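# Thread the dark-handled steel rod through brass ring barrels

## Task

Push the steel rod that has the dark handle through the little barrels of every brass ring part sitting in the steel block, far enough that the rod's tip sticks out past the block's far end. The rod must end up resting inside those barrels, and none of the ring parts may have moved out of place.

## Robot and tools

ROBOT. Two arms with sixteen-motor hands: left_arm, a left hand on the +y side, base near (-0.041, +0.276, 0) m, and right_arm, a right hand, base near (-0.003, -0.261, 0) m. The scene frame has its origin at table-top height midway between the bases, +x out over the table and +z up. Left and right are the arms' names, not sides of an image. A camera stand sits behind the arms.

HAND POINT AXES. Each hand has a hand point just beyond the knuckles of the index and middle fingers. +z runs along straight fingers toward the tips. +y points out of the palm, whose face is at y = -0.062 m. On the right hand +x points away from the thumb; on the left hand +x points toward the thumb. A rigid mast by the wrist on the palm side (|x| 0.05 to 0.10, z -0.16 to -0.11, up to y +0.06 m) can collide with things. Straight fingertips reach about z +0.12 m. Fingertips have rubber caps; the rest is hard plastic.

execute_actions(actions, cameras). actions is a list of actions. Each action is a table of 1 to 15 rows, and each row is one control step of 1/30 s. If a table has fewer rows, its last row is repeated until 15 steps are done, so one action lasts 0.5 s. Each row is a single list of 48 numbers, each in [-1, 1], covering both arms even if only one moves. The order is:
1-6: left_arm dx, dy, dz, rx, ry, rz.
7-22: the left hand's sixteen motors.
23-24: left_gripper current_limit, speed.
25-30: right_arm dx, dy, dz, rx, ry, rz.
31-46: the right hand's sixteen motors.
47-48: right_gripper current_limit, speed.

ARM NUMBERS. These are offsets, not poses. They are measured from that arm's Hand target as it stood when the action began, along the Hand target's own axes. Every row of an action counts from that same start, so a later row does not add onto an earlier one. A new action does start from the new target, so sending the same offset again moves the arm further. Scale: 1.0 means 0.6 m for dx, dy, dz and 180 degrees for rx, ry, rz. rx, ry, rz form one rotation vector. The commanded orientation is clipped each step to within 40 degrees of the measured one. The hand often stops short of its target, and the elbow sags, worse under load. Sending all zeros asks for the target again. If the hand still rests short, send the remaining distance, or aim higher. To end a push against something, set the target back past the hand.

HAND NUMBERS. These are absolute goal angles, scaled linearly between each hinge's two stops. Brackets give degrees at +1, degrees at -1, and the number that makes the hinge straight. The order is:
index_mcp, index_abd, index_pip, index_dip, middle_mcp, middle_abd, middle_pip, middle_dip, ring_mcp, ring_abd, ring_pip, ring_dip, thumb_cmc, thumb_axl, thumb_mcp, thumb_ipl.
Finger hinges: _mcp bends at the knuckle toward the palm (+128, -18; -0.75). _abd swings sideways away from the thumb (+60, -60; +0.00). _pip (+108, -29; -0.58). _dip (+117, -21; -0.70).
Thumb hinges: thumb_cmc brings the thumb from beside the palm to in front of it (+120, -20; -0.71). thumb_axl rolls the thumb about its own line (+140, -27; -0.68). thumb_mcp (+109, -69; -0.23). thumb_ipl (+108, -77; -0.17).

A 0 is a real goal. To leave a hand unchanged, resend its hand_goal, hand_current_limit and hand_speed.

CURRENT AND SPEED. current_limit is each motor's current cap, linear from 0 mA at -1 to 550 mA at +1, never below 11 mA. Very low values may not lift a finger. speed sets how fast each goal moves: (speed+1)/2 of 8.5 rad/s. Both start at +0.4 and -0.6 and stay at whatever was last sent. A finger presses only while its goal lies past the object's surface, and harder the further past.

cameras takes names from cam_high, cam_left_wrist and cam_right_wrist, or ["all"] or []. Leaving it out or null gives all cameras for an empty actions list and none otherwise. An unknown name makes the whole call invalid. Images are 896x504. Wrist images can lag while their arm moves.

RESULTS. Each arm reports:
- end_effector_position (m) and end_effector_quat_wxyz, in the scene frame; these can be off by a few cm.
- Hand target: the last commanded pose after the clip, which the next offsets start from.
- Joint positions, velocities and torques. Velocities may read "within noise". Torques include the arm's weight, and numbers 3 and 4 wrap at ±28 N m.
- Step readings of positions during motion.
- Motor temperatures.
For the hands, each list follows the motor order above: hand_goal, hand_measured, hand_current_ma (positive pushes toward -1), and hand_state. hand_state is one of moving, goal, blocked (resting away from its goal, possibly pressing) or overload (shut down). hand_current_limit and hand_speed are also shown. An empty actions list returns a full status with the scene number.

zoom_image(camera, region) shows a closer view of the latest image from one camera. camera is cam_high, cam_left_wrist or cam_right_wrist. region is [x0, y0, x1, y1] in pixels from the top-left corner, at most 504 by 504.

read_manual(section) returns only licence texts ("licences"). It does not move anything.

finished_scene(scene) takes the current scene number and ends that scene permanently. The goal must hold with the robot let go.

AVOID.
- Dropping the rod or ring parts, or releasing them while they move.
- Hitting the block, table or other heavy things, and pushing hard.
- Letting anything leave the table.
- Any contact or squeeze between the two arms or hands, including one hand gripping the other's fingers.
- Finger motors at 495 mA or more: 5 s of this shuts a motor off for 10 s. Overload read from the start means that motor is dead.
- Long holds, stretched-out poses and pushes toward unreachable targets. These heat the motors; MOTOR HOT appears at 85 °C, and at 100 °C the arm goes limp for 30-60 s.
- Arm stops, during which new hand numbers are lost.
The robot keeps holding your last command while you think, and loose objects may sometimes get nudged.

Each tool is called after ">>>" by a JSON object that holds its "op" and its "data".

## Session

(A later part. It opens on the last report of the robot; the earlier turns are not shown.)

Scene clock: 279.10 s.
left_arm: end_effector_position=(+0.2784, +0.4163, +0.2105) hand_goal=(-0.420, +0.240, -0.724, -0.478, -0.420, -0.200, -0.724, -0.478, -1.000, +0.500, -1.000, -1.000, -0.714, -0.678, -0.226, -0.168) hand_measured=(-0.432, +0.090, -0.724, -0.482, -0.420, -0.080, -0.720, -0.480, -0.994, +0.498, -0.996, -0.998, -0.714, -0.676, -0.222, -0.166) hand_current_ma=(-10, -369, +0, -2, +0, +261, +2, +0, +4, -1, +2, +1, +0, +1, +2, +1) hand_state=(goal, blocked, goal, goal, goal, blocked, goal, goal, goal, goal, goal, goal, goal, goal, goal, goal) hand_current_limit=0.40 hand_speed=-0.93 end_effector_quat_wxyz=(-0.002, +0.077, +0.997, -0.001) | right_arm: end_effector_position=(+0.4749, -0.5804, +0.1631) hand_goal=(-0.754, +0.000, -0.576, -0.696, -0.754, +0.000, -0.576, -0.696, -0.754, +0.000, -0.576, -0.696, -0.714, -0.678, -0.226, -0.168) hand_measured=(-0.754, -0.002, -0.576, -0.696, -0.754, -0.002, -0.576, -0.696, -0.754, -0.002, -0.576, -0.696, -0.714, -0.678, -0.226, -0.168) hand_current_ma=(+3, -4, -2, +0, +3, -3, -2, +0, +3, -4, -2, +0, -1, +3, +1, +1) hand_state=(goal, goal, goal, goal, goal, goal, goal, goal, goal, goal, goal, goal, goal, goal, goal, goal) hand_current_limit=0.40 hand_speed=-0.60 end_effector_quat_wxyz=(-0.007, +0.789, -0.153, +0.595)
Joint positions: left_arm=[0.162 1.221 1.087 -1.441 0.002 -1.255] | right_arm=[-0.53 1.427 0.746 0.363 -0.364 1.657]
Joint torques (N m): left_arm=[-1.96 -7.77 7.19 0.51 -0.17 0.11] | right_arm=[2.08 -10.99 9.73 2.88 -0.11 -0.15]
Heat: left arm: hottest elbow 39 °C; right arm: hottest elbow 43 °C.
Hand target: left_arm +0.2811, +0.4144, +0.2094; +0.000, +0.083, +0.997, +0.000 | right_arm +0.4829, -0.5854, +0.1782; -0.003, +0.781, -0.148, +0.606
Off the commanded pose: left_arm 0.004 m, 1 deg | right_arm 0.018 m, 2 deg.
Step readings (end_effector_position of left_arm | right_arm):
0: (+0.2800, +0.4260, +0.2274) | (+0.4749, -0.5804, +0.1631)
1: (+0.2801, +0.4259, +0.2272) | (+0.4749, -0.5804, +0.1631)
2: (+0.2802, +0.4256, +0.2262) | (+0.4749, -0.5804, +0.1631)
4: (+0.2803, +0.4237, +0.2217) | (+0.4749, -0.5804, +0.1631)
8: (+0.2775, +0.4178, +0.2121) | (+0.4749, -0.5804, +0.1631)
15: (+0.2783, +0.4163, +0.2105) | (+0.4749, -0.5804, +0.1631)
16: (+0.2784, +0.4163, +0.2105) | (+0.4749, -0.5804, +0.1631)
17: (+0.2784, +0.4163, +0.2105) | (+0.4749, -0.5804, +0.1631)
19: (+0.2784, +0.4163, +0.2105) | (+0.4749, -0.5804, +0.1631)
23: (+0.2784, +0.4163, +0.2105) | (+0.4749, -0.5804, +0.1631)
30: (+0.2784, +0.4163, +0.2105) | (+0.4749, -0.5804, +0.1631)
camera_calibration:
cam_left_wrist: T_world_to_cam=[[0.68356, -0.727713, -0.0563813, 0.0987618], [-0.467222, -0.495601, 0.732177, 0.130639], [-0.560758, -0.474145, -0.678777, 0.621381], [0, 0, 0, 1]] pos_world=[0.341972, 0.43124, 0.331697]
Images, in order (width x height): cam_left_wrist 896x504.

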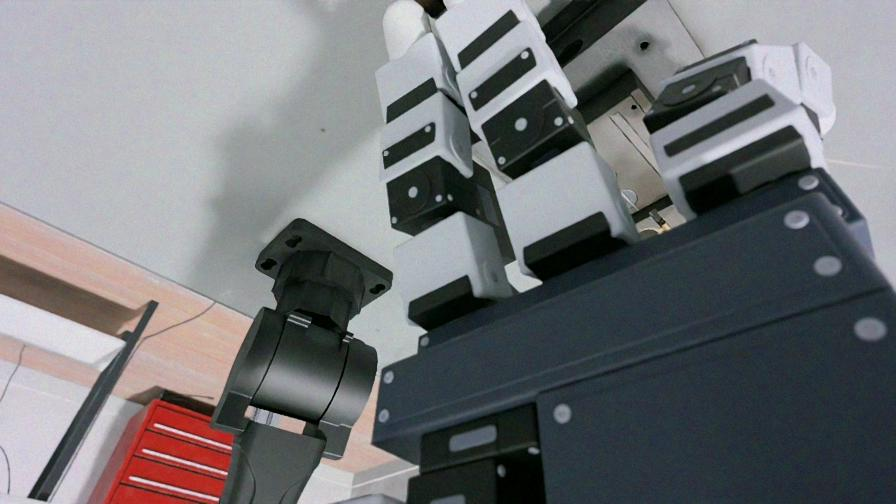

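>>> {"op": "execute_actions", "data": {"actions": [], "cameras": ["all"]}}

>>> {"op": "zoom_image", "data": {"camera": "cam_left_wrist", "region": [610, 170, 690, 245]}}

Scene clock: 281.73 s.
left_arm: end_effector_position=(+0.2784, +0.4163, +0.2105) hand_goal=(-0.420, +0.240, -0.724, -0.478, -0.420, -0.200, -0.724, -0.478, -1.000, +0.500, -1.000, -1.000, -0.714, -0.678, -0.226, -0.168) hand_measured=(-0.432, +0.090, -0.724, -0.482, -0.420, -0.080, -0.720, -0.480, -0.994, +0.498, -0.996, -0.998, -0.714, -0.676, -0.222, -0.166) hand_current_ma=(-10, -369, +0, -2, +0, +261, +2, +0, +4, -1, +2, +1, +0, +1, +2, +1) hand_state=(goal, blocked, goal, goal, goal, blocked, goal, goal, goal, goal, goal, goal, goal, goal, goal, goal) hand_current_limit=0.40 hand_speed=-0.93 end_effector_quat_wxyz=(-0.002, +0.077, +0.997, -0.001) | right_arm: end_effector_position=(+0.4749, -0.5804, +0.1631) hand_goal=(-0.754, +0.000, -0.576, -0.696, -0.754, +0.000, -0.576, -0.696, -0.754, +0.000, -0.576, -0.696, -0.714, -0.678, -0.226, -0.168) hand_measured=(-0.754, -0.002, -0.576, -0.696, -0.754, -0.002, -0.576, -0.696, -0.754, -0.002, -0.576, -0.696, -0.714, -0.678, -0.226, -0.168) hand_current_ma=(+3, -4, -2, +0, +3, -3, -2, +0, +3, -4, -2, +0, -1, +3, +1, +1) hand_state=(goal, goal, goal, goal, goal, goal, goal, goal, goal, goal, goal, goal, goal, goal, goal, goal) hand_current_limit=0.40 hand_speed=-0.60 end_effector_quat_wxyz=(-0.007, +0.789, -0.153, +0.595)
Joint positions: left_arm=[0.162 1.221 1.087 -1.441 0.002 -1.255] | right_arm=[-0.53 1.427 0.746 0.363 -0.364 1.657]
Joint velocities: within noise
Joint torques (N m): left_arm=[-1.67 -7.65 7.24 0.53 -0.15 0.09] | right_arm=[2.61 -11.28 10.03 3.02 -0.13 -0.11]
Motor temperatures (°C): left_arm=[29 35 39 24 29 25] | right_arm=[31 27 43 26 23 28]
Heat: left arm: hottest elbow 39 °C; right arm: hottest elbow 43 °C.
Hand target: left_arm +0.2811, +0.4144, +0.2094; +0.000, +0.083, +0.997, +0.000 | right_arm +0.4829, -0.5854, +0.1782; -0.003, +0.781, -0.148, +0.606
Off the commanded pose: left_arm 0.004 m, 1 deg | right_arm 0.018 m, 2 deg.
camera_calibration:
cam_left_wrist: T_world_to_cam=[[0.68356, -0.727713, -0.0563813, 0.0987618], [-0.467222, -0.495601, 0.732177, 0.130639], [-0.560758, -0.474145, -0.678777, 0.621381], [0, 0, 0, 1]] pos_world=[0.341972, 0.43124, 0.331697]

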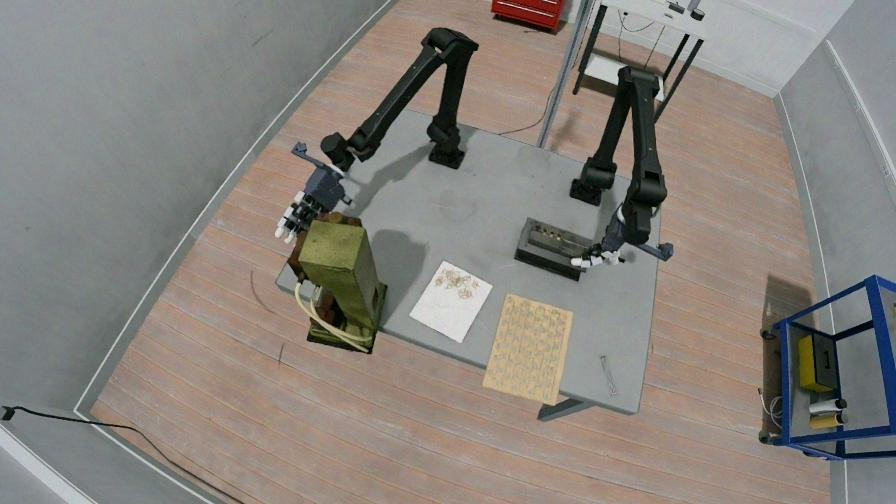

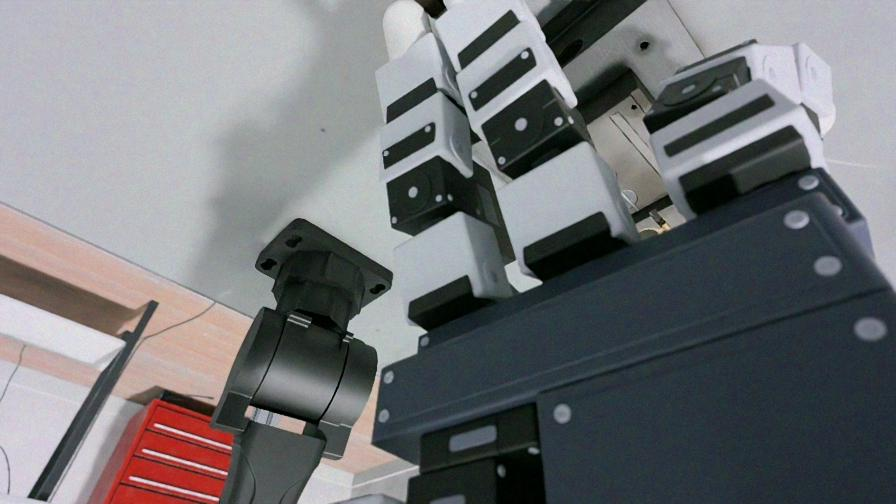

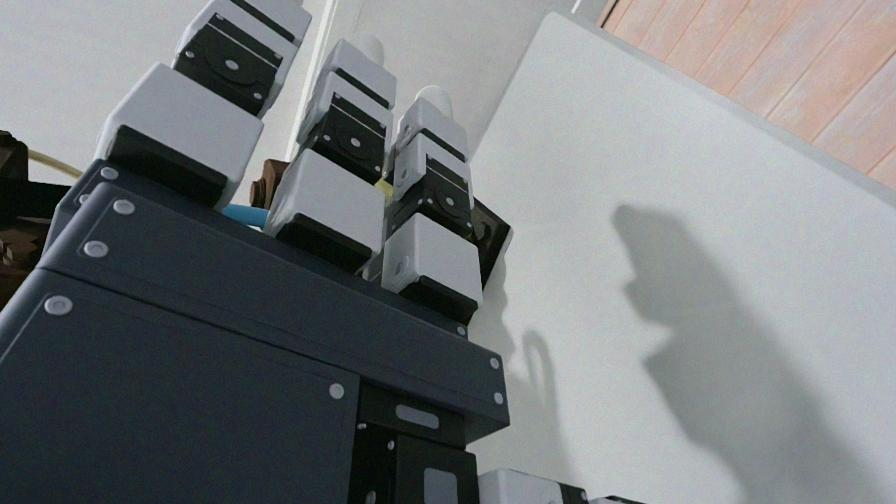

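Scaled by 6.300 from the camera's 896x504 image, which has a finer 1280x720 frame.

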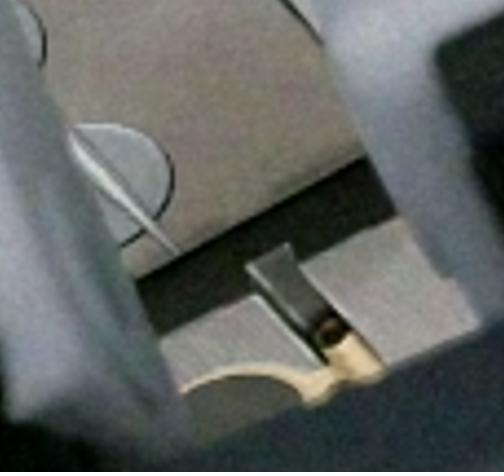

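>>> {"op": "execute_actions", "data": {"actions": [[[-0.0105,0,0,0,0,0,-0.42,0.24,-0.723,-0.478,-0.42,-0.2,-0.723,-0.478,-1,0.5,-1,-1,-0.714,-0.678,-0.226,-0.168,0.4,-0.93,0,0,0,0,0,0,-0.754,0,-0.576,-0.696,-0.754,0,-0.576,-0.696,-0.754,0,-0.576,-0.696,-0.714,-0.678,-0.226,-0.168,0.4,-0.6]]], "cameras": ["cam_left_wrist"]}}

>>> {"op": "zoom_image", "data": {"camera": "cam_left_wrist", "region": [610, 170, 690, 245]}}

Scene clock: 284.50 s.
left_arm: end_effector_position=(+0.2800, +0.4152, +0.2094) hand_goal=(-0.420, +0.240, -0.724, -0.478, -0.420, -0.200, -0.724, -0.478, -1.000, +0.500, -1.000, -1.000, -0.714, -0.678, -0.226, -0.168) hand_measured=(-0.432, +0.090, -0.724, -0.482, -0.420, -0.080, -0.720, -0.480, -0.994, +0.498, -0.996, -0.998, -0.714, -0.676, -0.222, -0.166) hand_current_ma=(-10, -369, +0, -2, +0, +261, +2, +0, +4, -1, +2, +1, +0, +1, +2, +1) hand_state=(goal, blocked, goal, goal, goal, blocked, goal, goal, goal, goal, goal, goal, goal, goal, goal, goal) hand_current_limit=0.40 hand_speed=-0.93 end_effector_quat_wxyz=(-0.002, +0.080, +0.997, -0.001) | right_arm: end_effector_position=(+0.4749, -0.5804, +0.1631) hand_goal=(-0.754, +0.000, -0.576, -0.696, -0.754, +0.000, -0.576, -0.696, -0.754, +0.000, -0.576, -0.696, -0.714, -0.678, -0.226, -0.168) hand_measured=(-0.754, -0.002, -0.576, -0.696, -0.754, -0.002, -0.576, -0.696, -0.754, -0.002, -0.576, -0.696, -0.714, -0.678, -0.226, -0.168) hand_current_ma=(+3, -4, -2, +0, +3, -3, -2, +0, +3, -4, -2, +0, -1, +3, +1, +1) hand_state=(goal, goal, goal, goal, goal, goal, goal, goal, goal, goal, goal, goal, goal, goal, goal, goal) hand_current_limit=0.40 hand_speed=-0.60 end_effector_quat_wxyz=(-0.007, +0.789, -0.153, +0.595)
Joint positions: left_arm=[0.158 1.225 1.087 -1.438 0.002 -1.255] | right_arm=[-0.53 1.427 0.746 0.363 -0.364 1.657]
Joint torques (N m): left_arm=[-1.44 -6.71 8.2 0.43 -0.16 0.01] | right_arm=[2.08 -11.69 9.87 2.92 -0.11 -0.1]
Heat: left arm: hottest elbow 40 °C; right arm: hottest elbow 44 °C.
Hand target: left_arm +0.2874, +0.4133, +0.2094; +0.000, +0.083, +0.997, +0.000 | right_arm +0.4829, -0.5854, +0.1782; -0.003, +0.781, -0.148, +0.606
Off the commanded pose: left_arm 0.008 m, 0 deg | right_arm 0.018 m, 2 deg.
Step readings (end_effector_position of left_arm | right_arm):
0: (+0.2784, +0.4163, +0.2105) | (+0.4749, -0.5804, +0.1631)
1: (+0.2784, +0.4163, +0.2105) | (+0.4749, -0.5804, +0.1631)
2: (+0.2784, +0.4162, +0.2105) | (+0.4749, -0.5804, +0.1631)
4: (+0.2788, +0.4159, +0.2105) | (+0.4749, -0.5804, +0.1631)
8: (+0.2795, +0.4153, +0.2103) | (+0.4749, -0.5804, +0.1631)
15: (+0.2799, +0.4152, +0.2096) | (+0.4749, -0.5804, +0.1631)
camera_calibration:
cam_left_wrist: T_world_to_cam=[[0.680496, -0.730559, -0.056649, 0.0988094], [-0.468948, -0.493606, 0.732421, 0.13115], [-0.563039, -0.471844, -0.678491, 0.620577], [0, 0, 0, 1]] pos_world=[0.343672, 0.429738, 0.330596]
Images, in order (width x height): cam_left_wrist 896x504.

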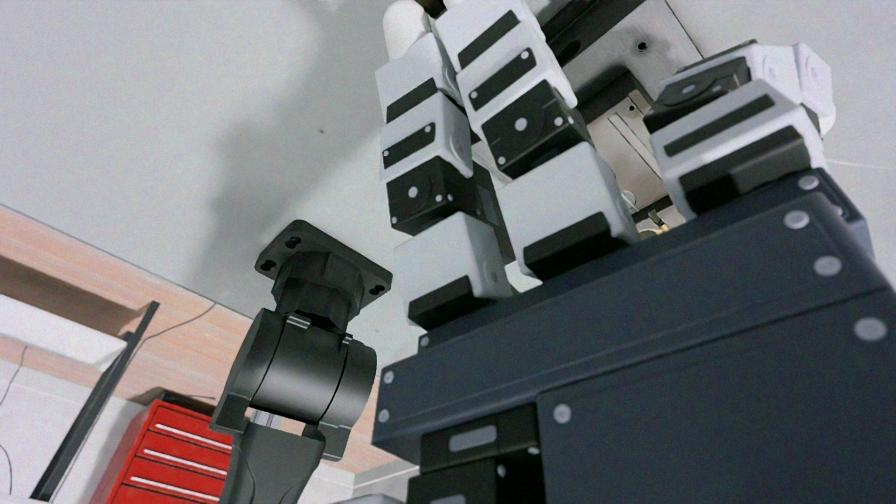

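Scaled by 6.300 from the camera's 896x504 image, which has a finer 1280x720 frame.

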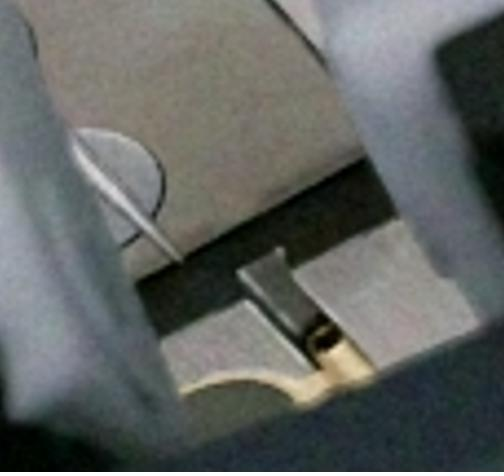

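>>> {"op": "execute_actions", "data": {"actions": [[[-0.004,0,0,0,0,0,-0.42,0.24,-0.723,-0.478,-0.42,-0.2,-0.723,-0.478,-1,0.5,-1,-1,-0.714,-0.678,-0.226,-0.168,0.4,-0.93,0,0,0,0,0,0,-0.754,0,-0.576,-0.696,-0.754,0,-0.576,-0.696,-0.754,0,-0.576,-0.696,-0.714,-0.678,-0.226,-0.168,0.4,-0.6]],[[0,0,0,0,0,0,-0.42,0.24,-0.723,-0.478,-0.42,-0.2,-0.723,-0.478,-1,0.5,-1,-1,-0.714,-0.678,-0.226,-0.168,0.4,-0.93,0,0,0,0,0,0,-0.754,0,-0.576,-0.696,-0.754,0,-0.576,-0.696,-0.754,0,-0.576,-0.696,-0.714,-0.678,-0.226,-0.168,0.4,-0.6]]]}}

>>> {"op": "execute_actions", "data": {"actions": [], "cameras": ["cam_left_wrist"]}}

>>> {"op": "zoom_image", "data": {"camera": "cam_left_wrist", "region": [610, 170, 690, 245]}}

Scene clock: 286.30 s.
left_arm: end_effector_position=(+0.2807, +0.4145, +0.2075) hand_goal=(-0.420, +0.240, -0.724, -0.478, -0.420, -0.200, -0.724, -0.478, -1.000, +0.500, -1.000, -1.000, -0.714, -0.678, -0.226, -0.168) hand_measured=(-0.432, +0.090, -0.724, -0.482, -0.420, -0.080, -0.720, -0.480, -0.994, +0.498, -0.996, -0.998, -0.714, -0.676, -0.222, -0.166) hand_current_ma=(-10, -369, +0, -2, +0, +261, +2, +0, +4, -1, +2, +1, +0, +1, +2, +1) hand_state=(goal, blocked, goal, goal, goal, blocked, goal, goal, goal, goal, goal, goal, goal, goal, goal, goal) hand_current_limit=0.40 hand_speed=-0.93 end_effector_quat_wxyz=(-0.005, +0.081, +0.997, -0.002) | right_arm: end_effector_position=(+0.4749, -0.5804, +0.1631) hand_goal=(-0.754, +0.000, -0.576, -0.696, -0.754, +0.000, -0.576, -0.696, -0.754, +0.000, -0.576, -0.696, -0.714, -0.678, -0.226, -0.168) hand_measured=(-0.754, -0.002, -0.576, -0.696, -0.754, -0.002, -0.576, -0.696, -0.754, -0.002, -0.576, -0.696, -0.714, -0.678, -0.226, -0.168) hand_current_ma=(+3, -4, -2, +0, +3, -3, -2, +0, +3, -4, -2, +0, -1, +3, +1, +1) hand_state=(goal, goal, goal, goal, goal, goal, goal, goal, goal, goal, goal, goal, goal, goal, goal, goal) hand_current_limit=0.40 hand_speed=-0.60 end_effector_quat_wxyz=(-0.007, +0.789, -0.153, +0.595)
Joint positions: left_arm=[0.156 1.231 1.087 -1.438 0.002 -1.255] | right_arm=[-0.53 1.427 0.746 0.363 -0.364 1.657]
Joint torques (N m): left_arm=[-1.44 -6.18 8.51 0.58 -0.17 0.01] | right_arm=[2.14 -11.16 10.1 2.8 -0.09 -0.11]
Heat: left arm: hottest elbow 40 °C; right arm: hottest elbow 44 °C.
Hand target: left_arm +0.2897, +0.4129, +0.2095; +0.000, +0.083, +0.997, +0.000 | right_arm +0.4829, -0.5854, +0.1782; -0.003, +0.781, -0.148, +0.606
Off the commanded pose: left_arm 0.009 m, 1 deg | right_arm 0.018 m, 2 deg.
Step readings (end_effector_position of left_arm | right_arm):
0: (+0.2800, +0.4152, +0.2094) | (+0.4749, -0.5804, +0.1631)
1: (+0.2800, +0.4152, +0.2094) | (+0.4749, -0.5804, +0.1631)
2: (+0.2800, +0.4152, +0.2094) | (+0.4749, -0.5804, +0.1631)
4: (+0.2801, +0.4151, +0.2091) | (+0.4749, -0.5804, +0.1631)
8: (+0.2806, +0.4146, +0.2080) | (+0.4749, -0.5804, +0.1631)
15: (+0.2807, +0.4145, +0.2075) | (+0.4749, -0.5804, +0.1631)
16: (+0.2807, +0.4145, +0.2075) | (+0.4749, -0.5804, +0.1631)
17: (+0.2807, +0.4145, +0.2075) | (+0.4749, -0.5804, +0.1631)
19: (+0.2807, +0.4145, +0.2075) | (+0.4749, -0.5804, +0.1631)
23: (+0.2807, +0.4145, +0.2075) | (+0.4749, -0.5804, +0.1631)
30: (+0.2807, +0.4145, +0.2075) | (+0.4749, -0.5804, +0.1631)

Scene clock: 286.30 s.
left_arm: end_effector_position=(+0.2807, +0.4145, +0.2075) hand_goal=(-0.420, +0.240, -0.724, -0.478, -0.420, -0.200, -0.724, -0.478, -1.000, +0.500, -1.000, -1.000, -0.714, -0.678, -0.226, -0.168) hand_measured=(-0.432, +0.090, -0.724, -0.482, -0.420, -0.080, -0.720, -0.480, -0.994, +0.498, -0.996, -0.998, -0.714, -0.676, -0.222, -0.166) hand_current_ma=(-10, -369, +0, -2, +0, +261, +2, +0, +4, -1, +2, +1, +0, +1, +2, +1) hand_state=(goal, blocked, goal, goal, goal, blocked, goal, goal, goal, goal, goal, goal, goal, goal, goal, goal) hand_current_limit=0.40 hand_speed=-0.93 end_effector_quat_wxyz=(-0.005, +0.081, +0.997, -0.002) | right_arm: end_effector_position=(+0.4749, -0.5804, +0.1631) hand_goal=(-0.754, +0.000, -0.576, -0.696, -0.754, +0.000, -0.576, -0.696, -0.754, +0.000, -0.576, -0.696, -0.714, -0.678, -0.226, -0.168) hand_measured=(-0.754, -0.002, -0.576, -0.696, -0.754, -0.002, -0.576, -0.696, -0.754, -0.002, -0.576, -0.696, -0.714, -0.678, -0.226, -0.168) hand_current_ma=(+3, -4, -2, +0, +3, -3, -2, +0, +3, -4, -2, +0, -1, +3, +1, +1) hand_state=(goal, goal, goal, goal, goal, goal, goal, goal, goal, goal, goal, goal, goal, goal, goal, goal) hand_current_limit=0.40 hand_speed=-0.60 end_effector_quat_wxyz=(-0.007, +0.789, -0.153, +0.595)
Joint positions: left_arm=[0.156 1.231 1.087 -1.438 0.002 -1.255] | right_arm=[-0.53 1.427 0.746 0.363 -0.364 1.657]
Joint velocities: within noise
Joint torques (N m): left_arm=[-1.44 -6.18 8.51 0.58 -0.17 0.01] | right_arm=[2.14 -11.16 10.1 2.8 -0.09 -0.11]
Motor temperatures (°C): left_arm=[29 35 40 24 29 25] | right_arm=[31 27 44 26 23 28]
Heat: left arm: hottest elbow 40 °C; right arm: hottest elbow 44 °C.
Hand target: left_arm +0.2897, +0.4129, +0.2095; +0.000, +0.083, +0.997, +0.000 | right_arm +0.4829, -0.5854, +0.1782; -0.003, +0.781, -0.148, +0.606
Off the commanded pose: left_arm 0.009 m, 1 deg | right_arm 0.018 m, 2 deg.
camera_calibration:
cam_left_wrist: T_world_to_cam=[[0.678443, -0.73219, -0.0601088, 0.099613], [-0.46566, -0.491873, 0.735678, 0.130302], [-0.568222, -0.471125, -0.674659, 0.61982], [0, 0, 0, 1]] pos_world=[0.34529, 0.42904, 0.328294]
Images, in order (width x height): cam_left_wrist 896x504.

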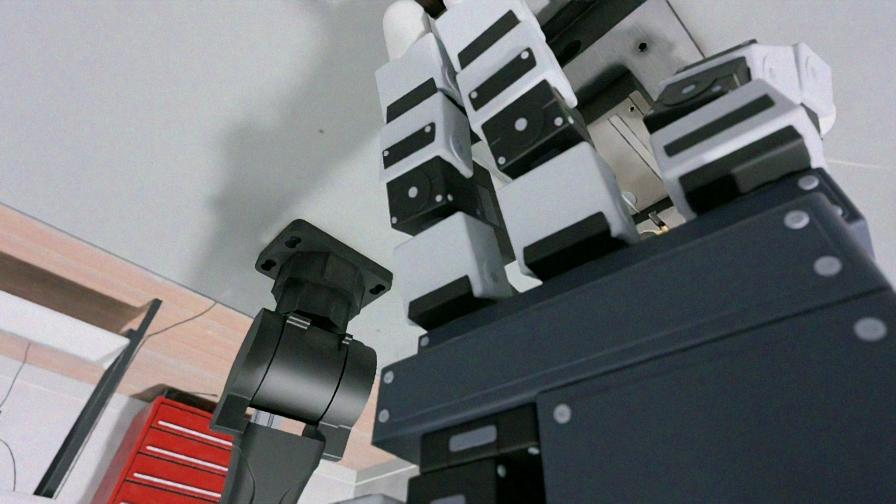

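Scaled by 6.300 from the camera's 896x504 image, which has a finer 1280x720 frame.

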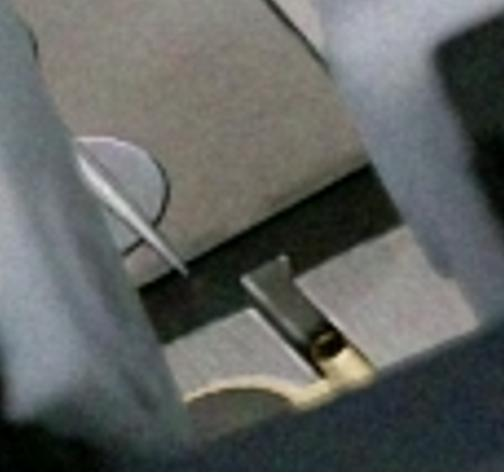

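>>> {"op": "execute_actions", "data": {"actions": [], "cameras": ["cam_high","cam_left_wrist"]}}

>>> {"op": "zoom_image", "data": {"camera": "cam_high", "region": [510, 200, 670, 290]}}

>>> {"op": "zoom_image", "data": {"camera": "cam_left_wrist", "region": [430, 0, 700, 250]}}

Scene clock: 288.83 s.
left_arm: end_effector_position=(+0.2807, +0.4145, +0.2075) hand_goal=(-0.420, +0.240, -0.724, -0.478, -0.420, -0.200, -0.724, -0.478, -1.000, +0.500, -1.000, -1.000, -0.714, -0.678, -0.226, -0.168) hand_measured=(-0.432, +0.090, -0.724, -0.482, -0.420, -0.080, -0.720, -0.480, -0.994, +0.498, -0.996, -0.998, -0.714, -0.676, -0.222, -0.166) hand_current_ma=(-10, -369, +0, -2, +0, +261, +2, +0, +4, -1, +2, +1, +0, +1, +2, +1) hand_state=(goal, blocked, goal, goal, goal, blocked, goal, goal, goal, goal, goal, goal, goal, goal, goal, goal) hand_current_limit=0.40 hand_speed=-0.93 end_effector_quat_wxyz=(-0.005, +0.081, +0.997, -0.002) | right_arm: end_effector_position=(+0.4749, -0.5804, +0.1631) hand_goal=(-0.754, +0.000, -0.576, -0.696, -0.754, +0.000, -0.576, -0.696, -0.754, +0.000, -0.576, -0.696, -0.714, -0.678, -0.226, -0.168) hand_measured=(-0.754, -0.002, -0.576, -0.696, -0.754, -0.002, -0.576, -0.696, -0.754, -0.002, -0.576, -0.696, -0.714, -0.678, -0.226, -0.168) hand_current_ma=(+3, -4, -2, +0, +3, -3, -2, +0, +3, -4, -2, +0, -1, +3, +1, +1) hand_state=(goal, goal, goal, goal, goal, goal, goal, goal, goal, goal, goal, goal, goal, goal, goal, goal) hand_current_limit=0.40 hand_speed=-0.60 end_effector_quat_wxyz=(-0.007, +0.789, -0.153, +0.595)
Joint positions: left_arm=[0.156 1.231 1.087 -1.438 0.002 -1.255] | right_arm=[-0.53 1.427 0.746 0.363 -0.364 1.657]
Joint velocities: within noise
Joint torques (N m): left_arm=[-1.73 -6.42 8.49 0.59 -0.15 0.04] | right_arm=[1.85 -11.46 10.1 2.96 -0.18 -0.14]
Motor temperatures (°C): left_arm=[29 35 41 24 29 25] | right_arm=[31 27 44 26 23 27]
Heat: left arm: hottest elbow 41 °C; right arm: hottest elbow 44 °C.
Hand target: left_arm +0.2897, +0.4129, +0.2095; +0.000, +0.083, +0.997, +0.000 | right_arm +0.4829, -0.5854, +0.1782; -0.003, +0.781, -0.148, +0.606
Off the commanded pose: left_arm 0.009 m, 1 deg | right_arm 0.018 m, 2 deg.
camera_calibration:
cam_left_wrist: T_world_to_cam=[[0.678443, -0.73219, -0.0601088, 0.099613], [-0.46566, -0.491873, 0.735678, 0.130302], [-0.568222, -0.471125, -0.674659, 0.61982], [0, 0, 0, 1]] pos_world=[0.34529, 0.42904, 0.328294]
Images, in order (width x height): cam_high 896x504, cam_left_wrist 896x504.

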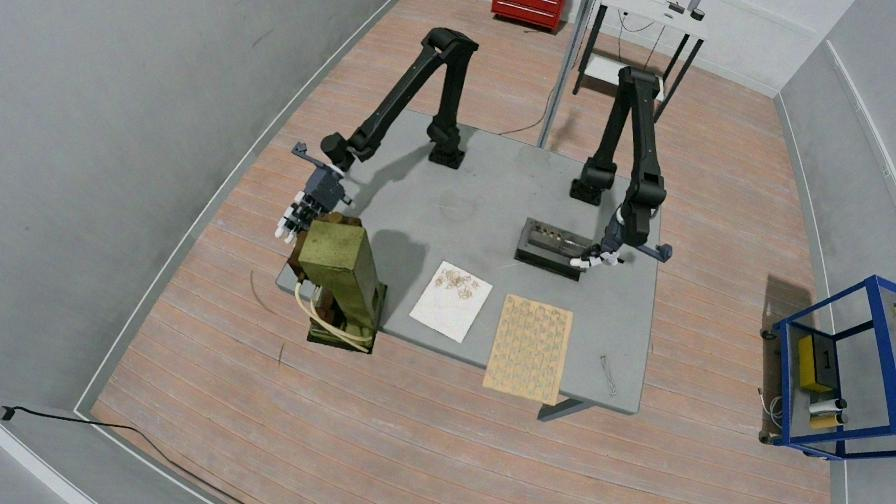

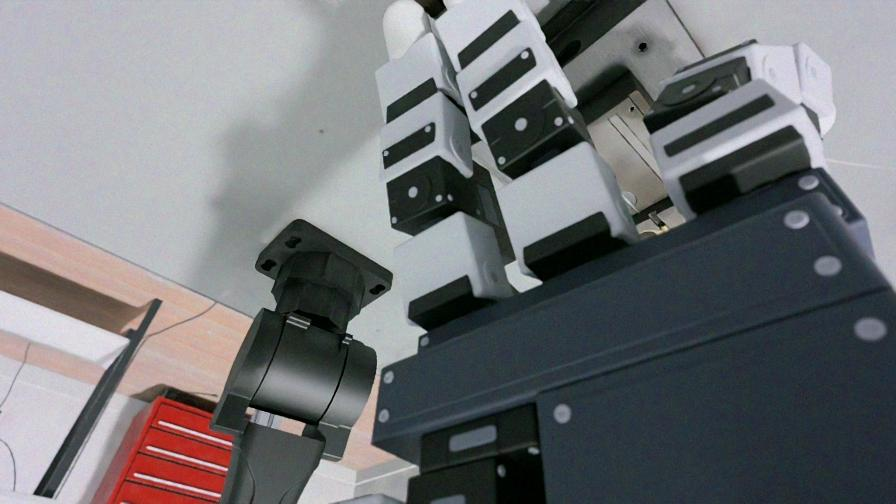

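Scaled by 3.150 from the camera's 896x504 image, which has a finer 1280x720 frame.

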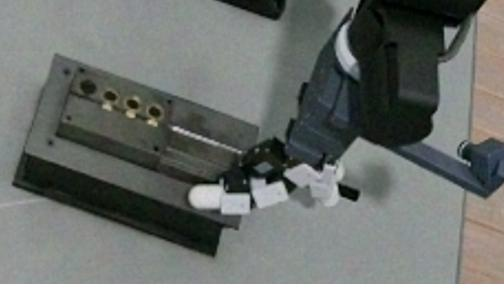

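Scaled by 1.867 from the camera's 896x504 image, which has a finer 1280x720 frame.

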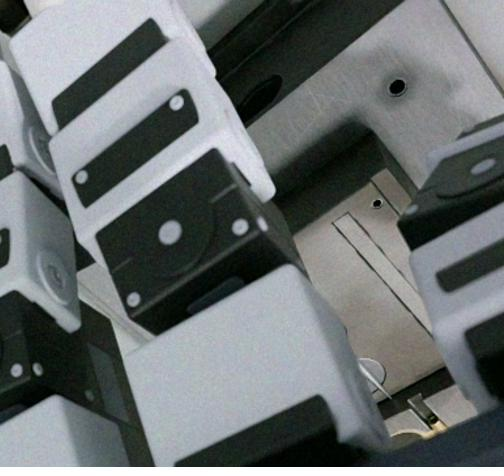

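>>> {"op": "zoom_image", "data": {"camera": "cam_high", "region": [540, 220, 600, 260]}}

>>> {"op": "zoom_image", "data": {"camera": "cam_left_wrist", "region": [580, 90, 690, 245]}}

Scaled by 8.400 from the camera's 896x504 image, which has a finer 1280x720 frame.

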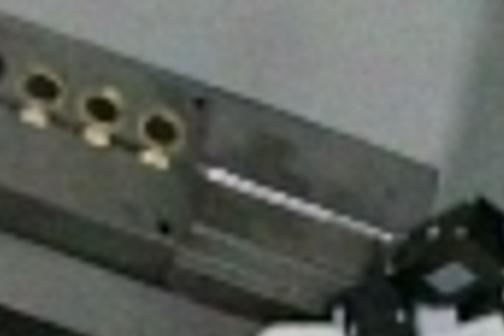

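Scaled by 3.252 from the camera's 896x504 image, which has a finer 1280x720 frame.

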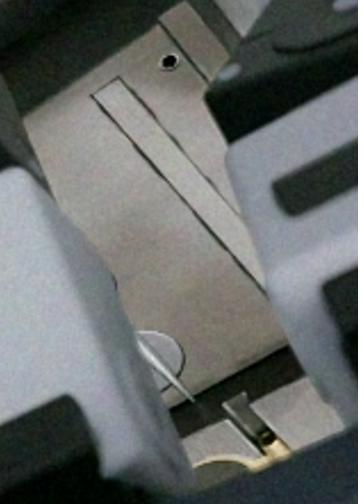

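>>> {"op": "execute_actions", "data": {"actions": [[[0,0,-0.020,0,0,0,-0.42,0.24,-0.723,-0.478,-0.42,-0.2,-0.723,-0.478,-1,0.5,-1,-1,-0.714,-0.678,-0.226,-0.168,0.4,-0.93,0,0,0,0,0,0,-0.754,0,-0.576,-0.696,-0.754,0,-0.576,-0.696,-0.754,0,-0.576,-0.696,-0.714,-0.678,-0.226,-0.168,0.4,-0.6]],[[0,0,0,0,0,0,-0.42,0.24,-0.723,-0.448,-0.42,-0.2,-0.723,-0.448,-1,0.5,-1,-1,-0.714,-0.678,-0.226,-0.168,0.4,-0.96,0,0,0,0,0,0,-0.754,0,-0.576,-0.696,-0.754,0,-0.576,-0.696,-0.754,0,-0.576,-0.696,-0.714,-0.678,-0.226,-0.168,0.4,-0.6]]], "cameras": ["cam_high","cam_left_wrist"]}}

>>> {"op": "zoom_image", "data": {"camera": "cam_left_wrist", "region": [610, 170, 690, 245]}}

>>> {"op": "zoom_image", "data": {"camera": "cam_high", "region": [540, 220, 600, 260]}}

Scene clock: 297.60 s.
left_arm: end_effector_position=(+0.2769, +0.4140, +0.2075) hand_goal=(-0.420, +0.240, -0.724, -0.448, -0.420, -0.200, -0.724, -0.448, -1.000, +0.500, -1.000, -1.000, -0.714, -0.678, -0.226, -0.168) hand_measured=(-0.432, +0.090, -0.724, -0.454, -0.418, -0.080, -0.720, -0.450, -0.994, +0.498, -0.996, -0.998, -0.714, -0.676, -0.222, -0.166) hand_current_ma=(-8, -369, +0, -2, +1, +261, +2, +0, +4, -1, +2, +1, +0, +1, +2, +1) hand_state=(goal, blocked, goal, goal, goal, blocked, goal, goal, goal, goal, goal, goal, goal, goal, goal, goal) hand_current_limit=0.40 hand_speed=-0.96 end_effector_quat_wxyz=(-0.013, +0.081, +0.997, -0.004) | right_arm: end_effector_position=(+0.4749, -0.5804, +0.1631) hand_goal=(-0.754, +0.000, -0.576, -0.696, -0.754, +0.000, -0.576, -0.696, -0.754, +0.000, -0.576, -0.696, -0.714, -0.678, -0.226, -0.168) hand_measured=(-0.754, -0.002, -0.576, -0.696, -0.754, -0.002, -0.576, -0.696, -0.754, -0.002, -0.576, -0.696, -0.714, -0.678, -0.226, -0.168) hand_current_ma=(+3, -4, -2, +0, +3, -3, -2, +0, +3, -4, -2, +0, -1, +3, +1, +1) hand_state=(goal, goal, goal, goal, goal, goal, goal, goal, goal, goal, goal, goal, goal, goal, goal, goal) hand_current_limit=0.40 hand_speed=-0.60 end_effector_quat_wxyz=(-0.007, +0.789, -0.153, +0.595)
Joint positions: left_arm=[0.156 1.231 1.087 -1.453 0.001 -1.255] | right_arm=[-0.53 1.427 0.746 0.363 -0.364 1.657]
Joint torques (N m): left_arm=[-1.79 -7.59 10.45 -0.12 -0.13 0.03] | right_arm=[2.78 -11.28 9.98 2.78 -0.14 -0.15]
Heat: left arm: hottest elbow 42 °C; right arm: hottest elbow 44 °C.
Hand target: left_arm +0.2897, +0.4129, +0.2215; +0.000, +0.083, +0.997, -0.001 | right_arm +0.4829, -0.5854, +0.1782; -0.003, +0.781, -0.148, +0.606
Off the commanded pose: left_arm 0.019 m, 2 deg | right_arm 0.018 m, 2 deg.
Step readings (end_effector_position of left_arm | right_arm):
0: (+0.2807, +0.4145, +0.2075) | (+0.4749, -0.5804, +0.1631)
1: (+0.2807, +0.4145, +0.2075) | (+0.4749, -0.5804, +0.1631)
2: (+0.2807, +0.4145, +0.2075) | (+0.4749, -0.5804, +0.1631)
4: (+0.2803, +0.4144, +0.2075) | (+0.4749, -0.5804, +0.1631)
8: (+0.2781, +0.4141, +0.2075) | (+0.4749, -0.5804, +0.1631)
15: (+0.2771, +0.4140, +0.2075) | (+0.4749, -0.5804, +0.1631)
16: (+0.2771, +0.4140, +0.2075) | (+0.4749, -0.5804, +0.1631)
17: (+0.2771, +0.4140, +0.2075) | (+0.4749, -0.5804, +0.1631)
19: (+0.2770, +0.4140, +0.2075) | (+0.4749, -0.5804, +0.1631)
23: (+0.2769, +0.4140, +0.2075) | (+0.4749, -0.5804, +0.1631)
30: (+0.2769, +0.4140, +0.2075) | (+0.4749, -0.5804, +0.1631)
camera_calibration:
cam_left_wrist: T_world_to_cam=[[0.677466, -0.732303, -0.0690805, 0.104051], [-0.454208, -0.490361, 0.743802, 0.122703], [-0.578563, -0.472524, -0.664821, 0.618765], [0, 0, 0, 1]] pos_world=[0.343236, 0.428746, 0.327288]
Images, in order (width x height): cam_high 896x504, cam_left_wrist 896x504.

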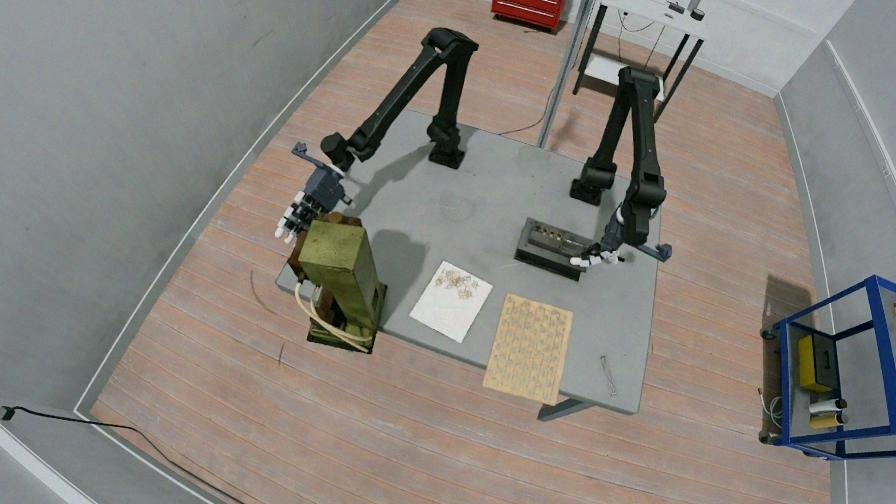

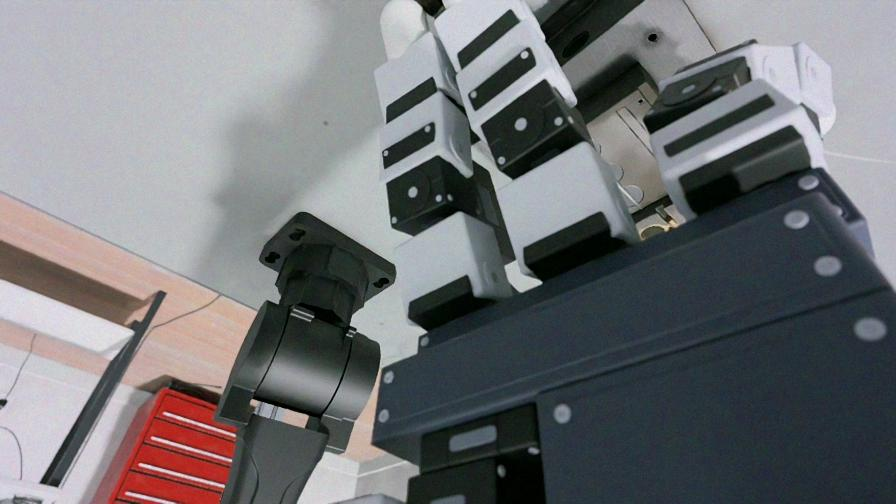

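Scaled by 6.300 from the camera's 896x504 image, which has a finer 1280x720 frame.

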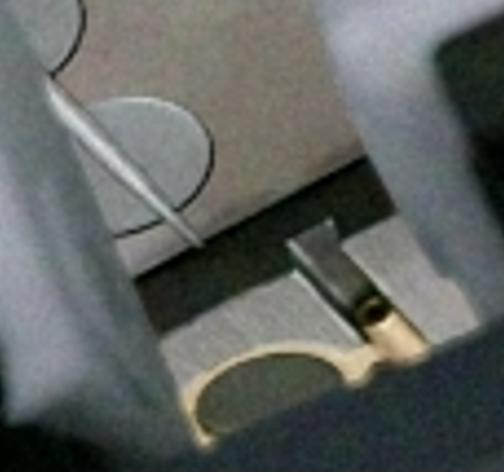

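Scaled by 8.400 from the camera's 896x504 image, which has a finer 1280x720 frame.

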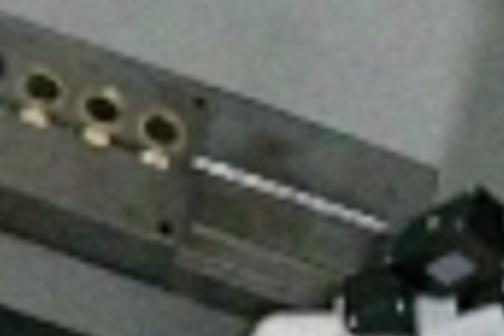

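>>> {"op": "execute_actions", "data": {"actions": [[[0,0,-0.010,0,0,0,-0.42,0.24,-0.723,-0.448,-0.42,-0.2,-0.723,-0.448,-1,0.5,-1,-1,-0.714,-0.678,-0.226,-0.168,0.4,-0.96,0,0,0,0,0,0,-0.754,0,-0.576,-0.696,-0.754,0,-0.576,-0.696,-0.754,0,-0.576,-0.696,-0.714,-0.678,-0.226,-0.168,0.4,-0.6]]], "cameras": ["cam_left_wrist"]}}

>>> {"op": "zoom_image", "data": {"camera": "cam_left_wrist", "region": [610, 170, 690, 245]}}

Scene clock: 299.10 s.
left_arm: end_effector_position=(+0.2768, +0.4140, +0.2124) hand_goal=(-0.420, +0.240, -0.724, -0.448, -0.420, -0.200, -0.724, -0.448, -1.000, +0.500, -1.000, -1.000, -0.714, -0.678, -0.226, -0.168) hand_measured=(-0.432, +0.090, -0.724, -0.452, -0.418, -0.080, -0.720, -0.450, -0.994, +0.498, -0.996, -0.998, -0.714, -0.676, -0.222, -0.166) hand_current_ma=(-8, -369, +0, -2, +1, +261, +2, +0, +4, -1, +2, +1, +0, +1, +2, +1) hand_state=(goal, blocked, goal, goal, goal, blocked, goal, goal, goal, goal, goal, goal, goal, goal, goal, goal) hand_current_limit=0.40 hand_speed=-0.96 end_effector_quat_wxyz=(-0.014, +0.081, +0.997, -0.004) | right_arm: end_effector_position=(+0.4749, -0.5804, +0.1631) hand_goal=(-0.754, +0.000, -0.576, -0.696, -0.754, +0.000, -0.576, -0.696, -0.754, +0.000, -0.576, -0.696, -0.714, -0.678, -0.226, -0.168) hand_measured=(-0.754, -0.002, -0.576, -0.696, -0.754, -0.002, -0.576, -0.696, -0.754, -0.002, -0.576, -0.696, -0.714, -0.678, -0.226, -0.168) hand_current_ma=(+3, -4, -2, +0, +3, -3, -2, +0, +3, -4, -2, +0, -1, +3, +1, +1) hand_state=(goal, goal, goal, goal, goal, goal, goal, goal, goal, goal, goal, goal, goal, goal, goal, goal) hand_current_limit=0.40 hand_speed=-0.60 end_effector_quat_wxyz=(-0.007, +0.789, -0.153, +0.595)
Joint positions: left_arm=[0.156 1.231 1.099 -1.469 0.001 -1.255] | right_arm=[-0.53 1.427 0.746 0.363 -0.364 1.657]
Joint torques (N m): left_arm=[-1.9 -7.3 10.63 -0.13 -0.15 0.02] | right_arm=[2.43 -11.87 9.94 2.73 -0.14 -0.1]
Heat: left arm: hottest elbow 42 °C; right arm: hottest elbow 44 °C.
Hand target: left_arm +0.2897, +0.4129, +0.2275; +0.000, +0.083, +0.997, -0.001 | right_arm +0.4829, -0.5854, +0.1782; -0.003, +0.781, -0.148, +0.606
Off the commanded pose: left_arm 0.020 m, 2 deg | right_arm 0.018 m, 2 deg.
Step readings (end_effector_position of left_arm | right_arm):
0: (+0.2769, +0.4140, +0.2075) | (+0.4749, -0.5804, +0.1631)
1: (+0.2769, +0.4140, +0.2075) | (+0.4749, -0.5804, +0.1631)
2: (+0.2766, +0.4139, +0.2077) | (+0.4749, -0.5804, +0.1631)
4: (+0.2760, +0.4138, +0.2086) | (+0.4749, -0.5804, +0.1631)
8: (+0.2766, +0.4139, +0.2113) | (+0.4749, -0.5804, +0.1631)
15: (+0.2769, +0.4140, +0.2124) | (+0.4749, -0.5804, +0.1631)
camera_calibration:
cam_left_wrist: T_world_to_cam=[[0.677243, -0.732346, -0.0707836, 0.104901], [-0.451953, -0.489994, 0.745415, 0.117931], [-0.580586, -0.472837, -0.662831, 0.622284], [0, 0, 0, 1]] pos_world=[0.343545, 0.428848, 0.331987]
Images, in order (width x height): cam_left_wrist 896x504.

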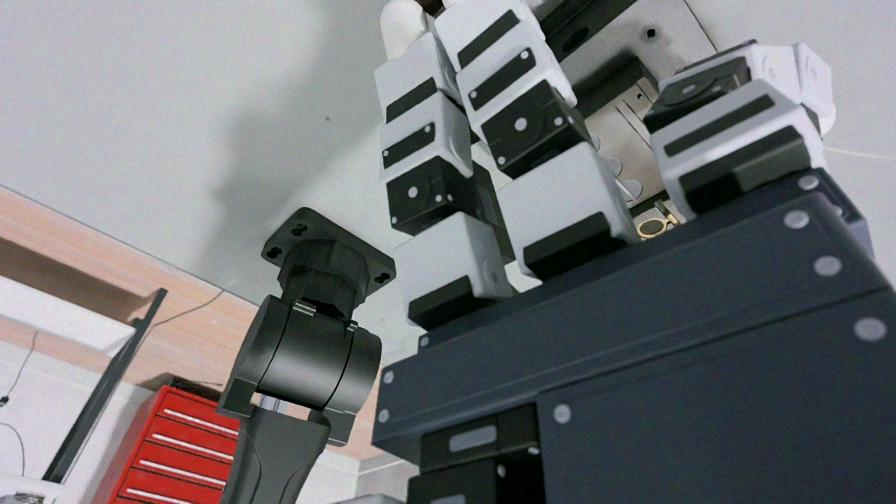

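Scaled by 6.300 from the camera's 896x504 image, which has a finer 1280x720 frame.

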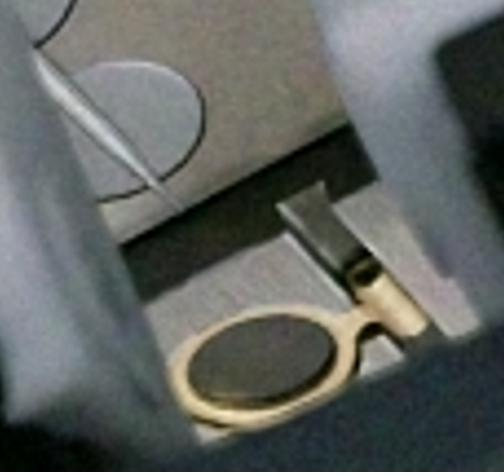

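>>> {"op": "execute_actions", "data": {"actions": [[[-0.006,0,-0.010,0,0,0,-0.42,0.24,-0.723,-0.448,-0.42,-0.2,-0.723,-0.448,-1,0.5,-1,-1,-0.714,-0.678,-0.226,-0.168,0.4,-0.96,0,0,0,0,0,0,-0.754,0,-0.576,-0.696,-0.754,0,-0.576,-0.696,-0.754,0,-0.576,-0.696,-0.714,-0.678,-0.226,-0.168,0.4,-0.6]]], "cameras": ["cam_left_wrist"]}}

>>> {"op": "zoom_image", "data": {"camera": "cam_left_wrist", "region": [610, 170, 690, 245]}}

Scene clock: 301.57 s.
left_arm: end_effector_position=(+0.2804, +0.4135, +0.2210) hand_goal=(-0.420, +0.240, -0.724, -0.448, -0.420, -0.200, -0.724, -0.448, -1.000, +0.500, -1.000, -1.000, -0.714, -0.678, -0.226, -0.168) hand_measured=(-0.432, +0.090, -0.724, -0.452, -0.418, -0.080, -0.720, -0.450, -0.994, +0.498, -0.996, -0.998, -0.714, -0.676, -0.222, -0.166) hand_current_ma=(-8, -369, +0, -2, +1, +261, +2, +0, +4, -1, +2, +1, +0, +1, +2, +1) hand_state=(goal, blocked, goal, goal, goal, blocked, goal, goal, goal, goal, goal, goal, goal, goal, goal, goal) hand_current_limit=0.40 hand_speed=-0.96 end_effector_quat_wxyz=(-0.011, +0.082, +0.997, -0.003) | right_arm: end_effector_position=(+0.4749, -0.5804, +0.1631) hand_goal=(-0.754, +0.000, -0.576, -0.696, -0.754, +0.000, -0.576, -0.696, -0.754, +0.000, -0.576, -0.696, -0.714, -0.678, -0.226, -0.168) hand_measured=(-0.754, -0.002, -0.576, -0.696, -0.754, -0.002, -0.576, -0.696, -0.754, -0.002, -0.576, -0.696, -0.714, -0.678, -0.226, -0.168) hand_current_ma=(+3, -4, -2, +0, +3, -3, -2, +0, +3, -4, -2, +0, -1, +3, +1, +1) hand_state=(goal, goal, goal, goal, goal, goal, goal, goal, goal, goal, goal, goal, goal, goal, goal, goal) hand_current_limit=0.40 hand_speed=-0.60 end_effector_quat_wxyz=(-0.007, +0.789, -0.153, +0.595)
Joint positions: left_arm=[0.153 1.231 1.122 -1.484 0.001 -1.255] | right_arm=[-0.53 1.427 0.746 0.363 -0.364 1.657]
Joint torques (N m): left_arm=[-1.9 -6.95 10.7 -0.1 -0.14 0.01] | right_arm=[2.26 -11.81 10.06 2.82 -0.12 -0.11]
Heat: left arm: hottest elbow 42 °C; right arm: hottest elbow 44 °C.
Hand target: left_arm +0.2932, +0.4123, +0.2333; +0.000, +0.083, +0.997, -0.001 | right_arm +0.4829, -0.5854, +0.1782; -0.003, +0.781, -0.148, +0.606
Off the commanded pose: left_arm 0.018 m, 1 deg | right_arm 0.018 m, 2 deg.
Step readings (end_effector_position of left_arm | right_arm):
0: (+0.2768, +0.4140, +0.2124) | (+0.4749, -0.5804, +0.1631)
1: (+0.2768, +0.4140, +0.2124) | (+0.4749, -0.5804, +0.1631)
2: (+0.2768, +0.4140, +0.2129) | (+0.4749, -0.5804, +0.1631)
4: (+0.2769, +0.4138, +0.2145) | (+0.4749, -0.5804, +0.1631)
8: (+0.2796, +0.4136, +0.2193) | (+0.4749, -0.5804, +0.1631)
15: (+0.2805, +0.4135, +0.2210) | (+0.4749, -0.5804, +0.1631)
camera_calibration:
cam_left_wrist: T_world_to_cam=[[0.675536, -0.734338, -0.0663171, 0.10299], [-0.459382, -0.489531, 0.741166, 0.115735], [-0.576731, -0.47022, -0.668038, 0.628764], [0, 0, 0, 1]] pos_world=[0.346221, 0.427943, 0.34109]
Images, in order (width x height): cam_left_wrist 896x504.

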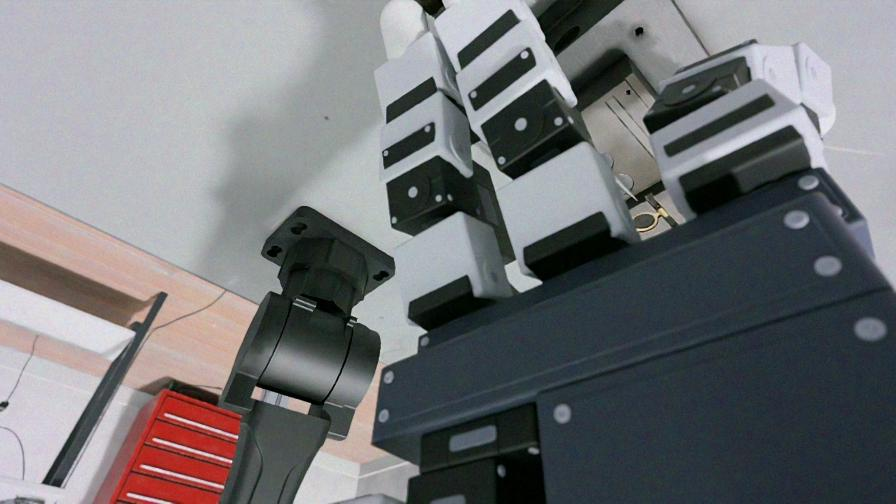

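Scaled by 6.300 from the camera's 896x504 image, which has a finer 1280x720 frame.

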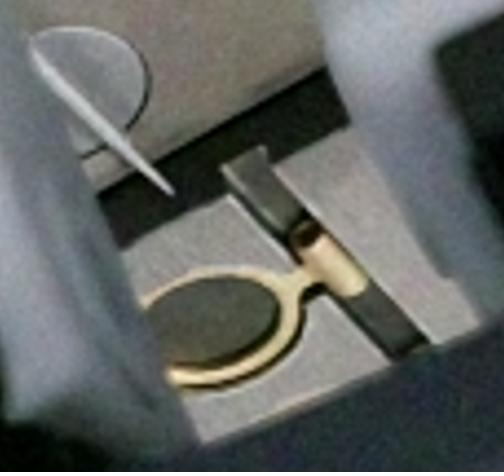

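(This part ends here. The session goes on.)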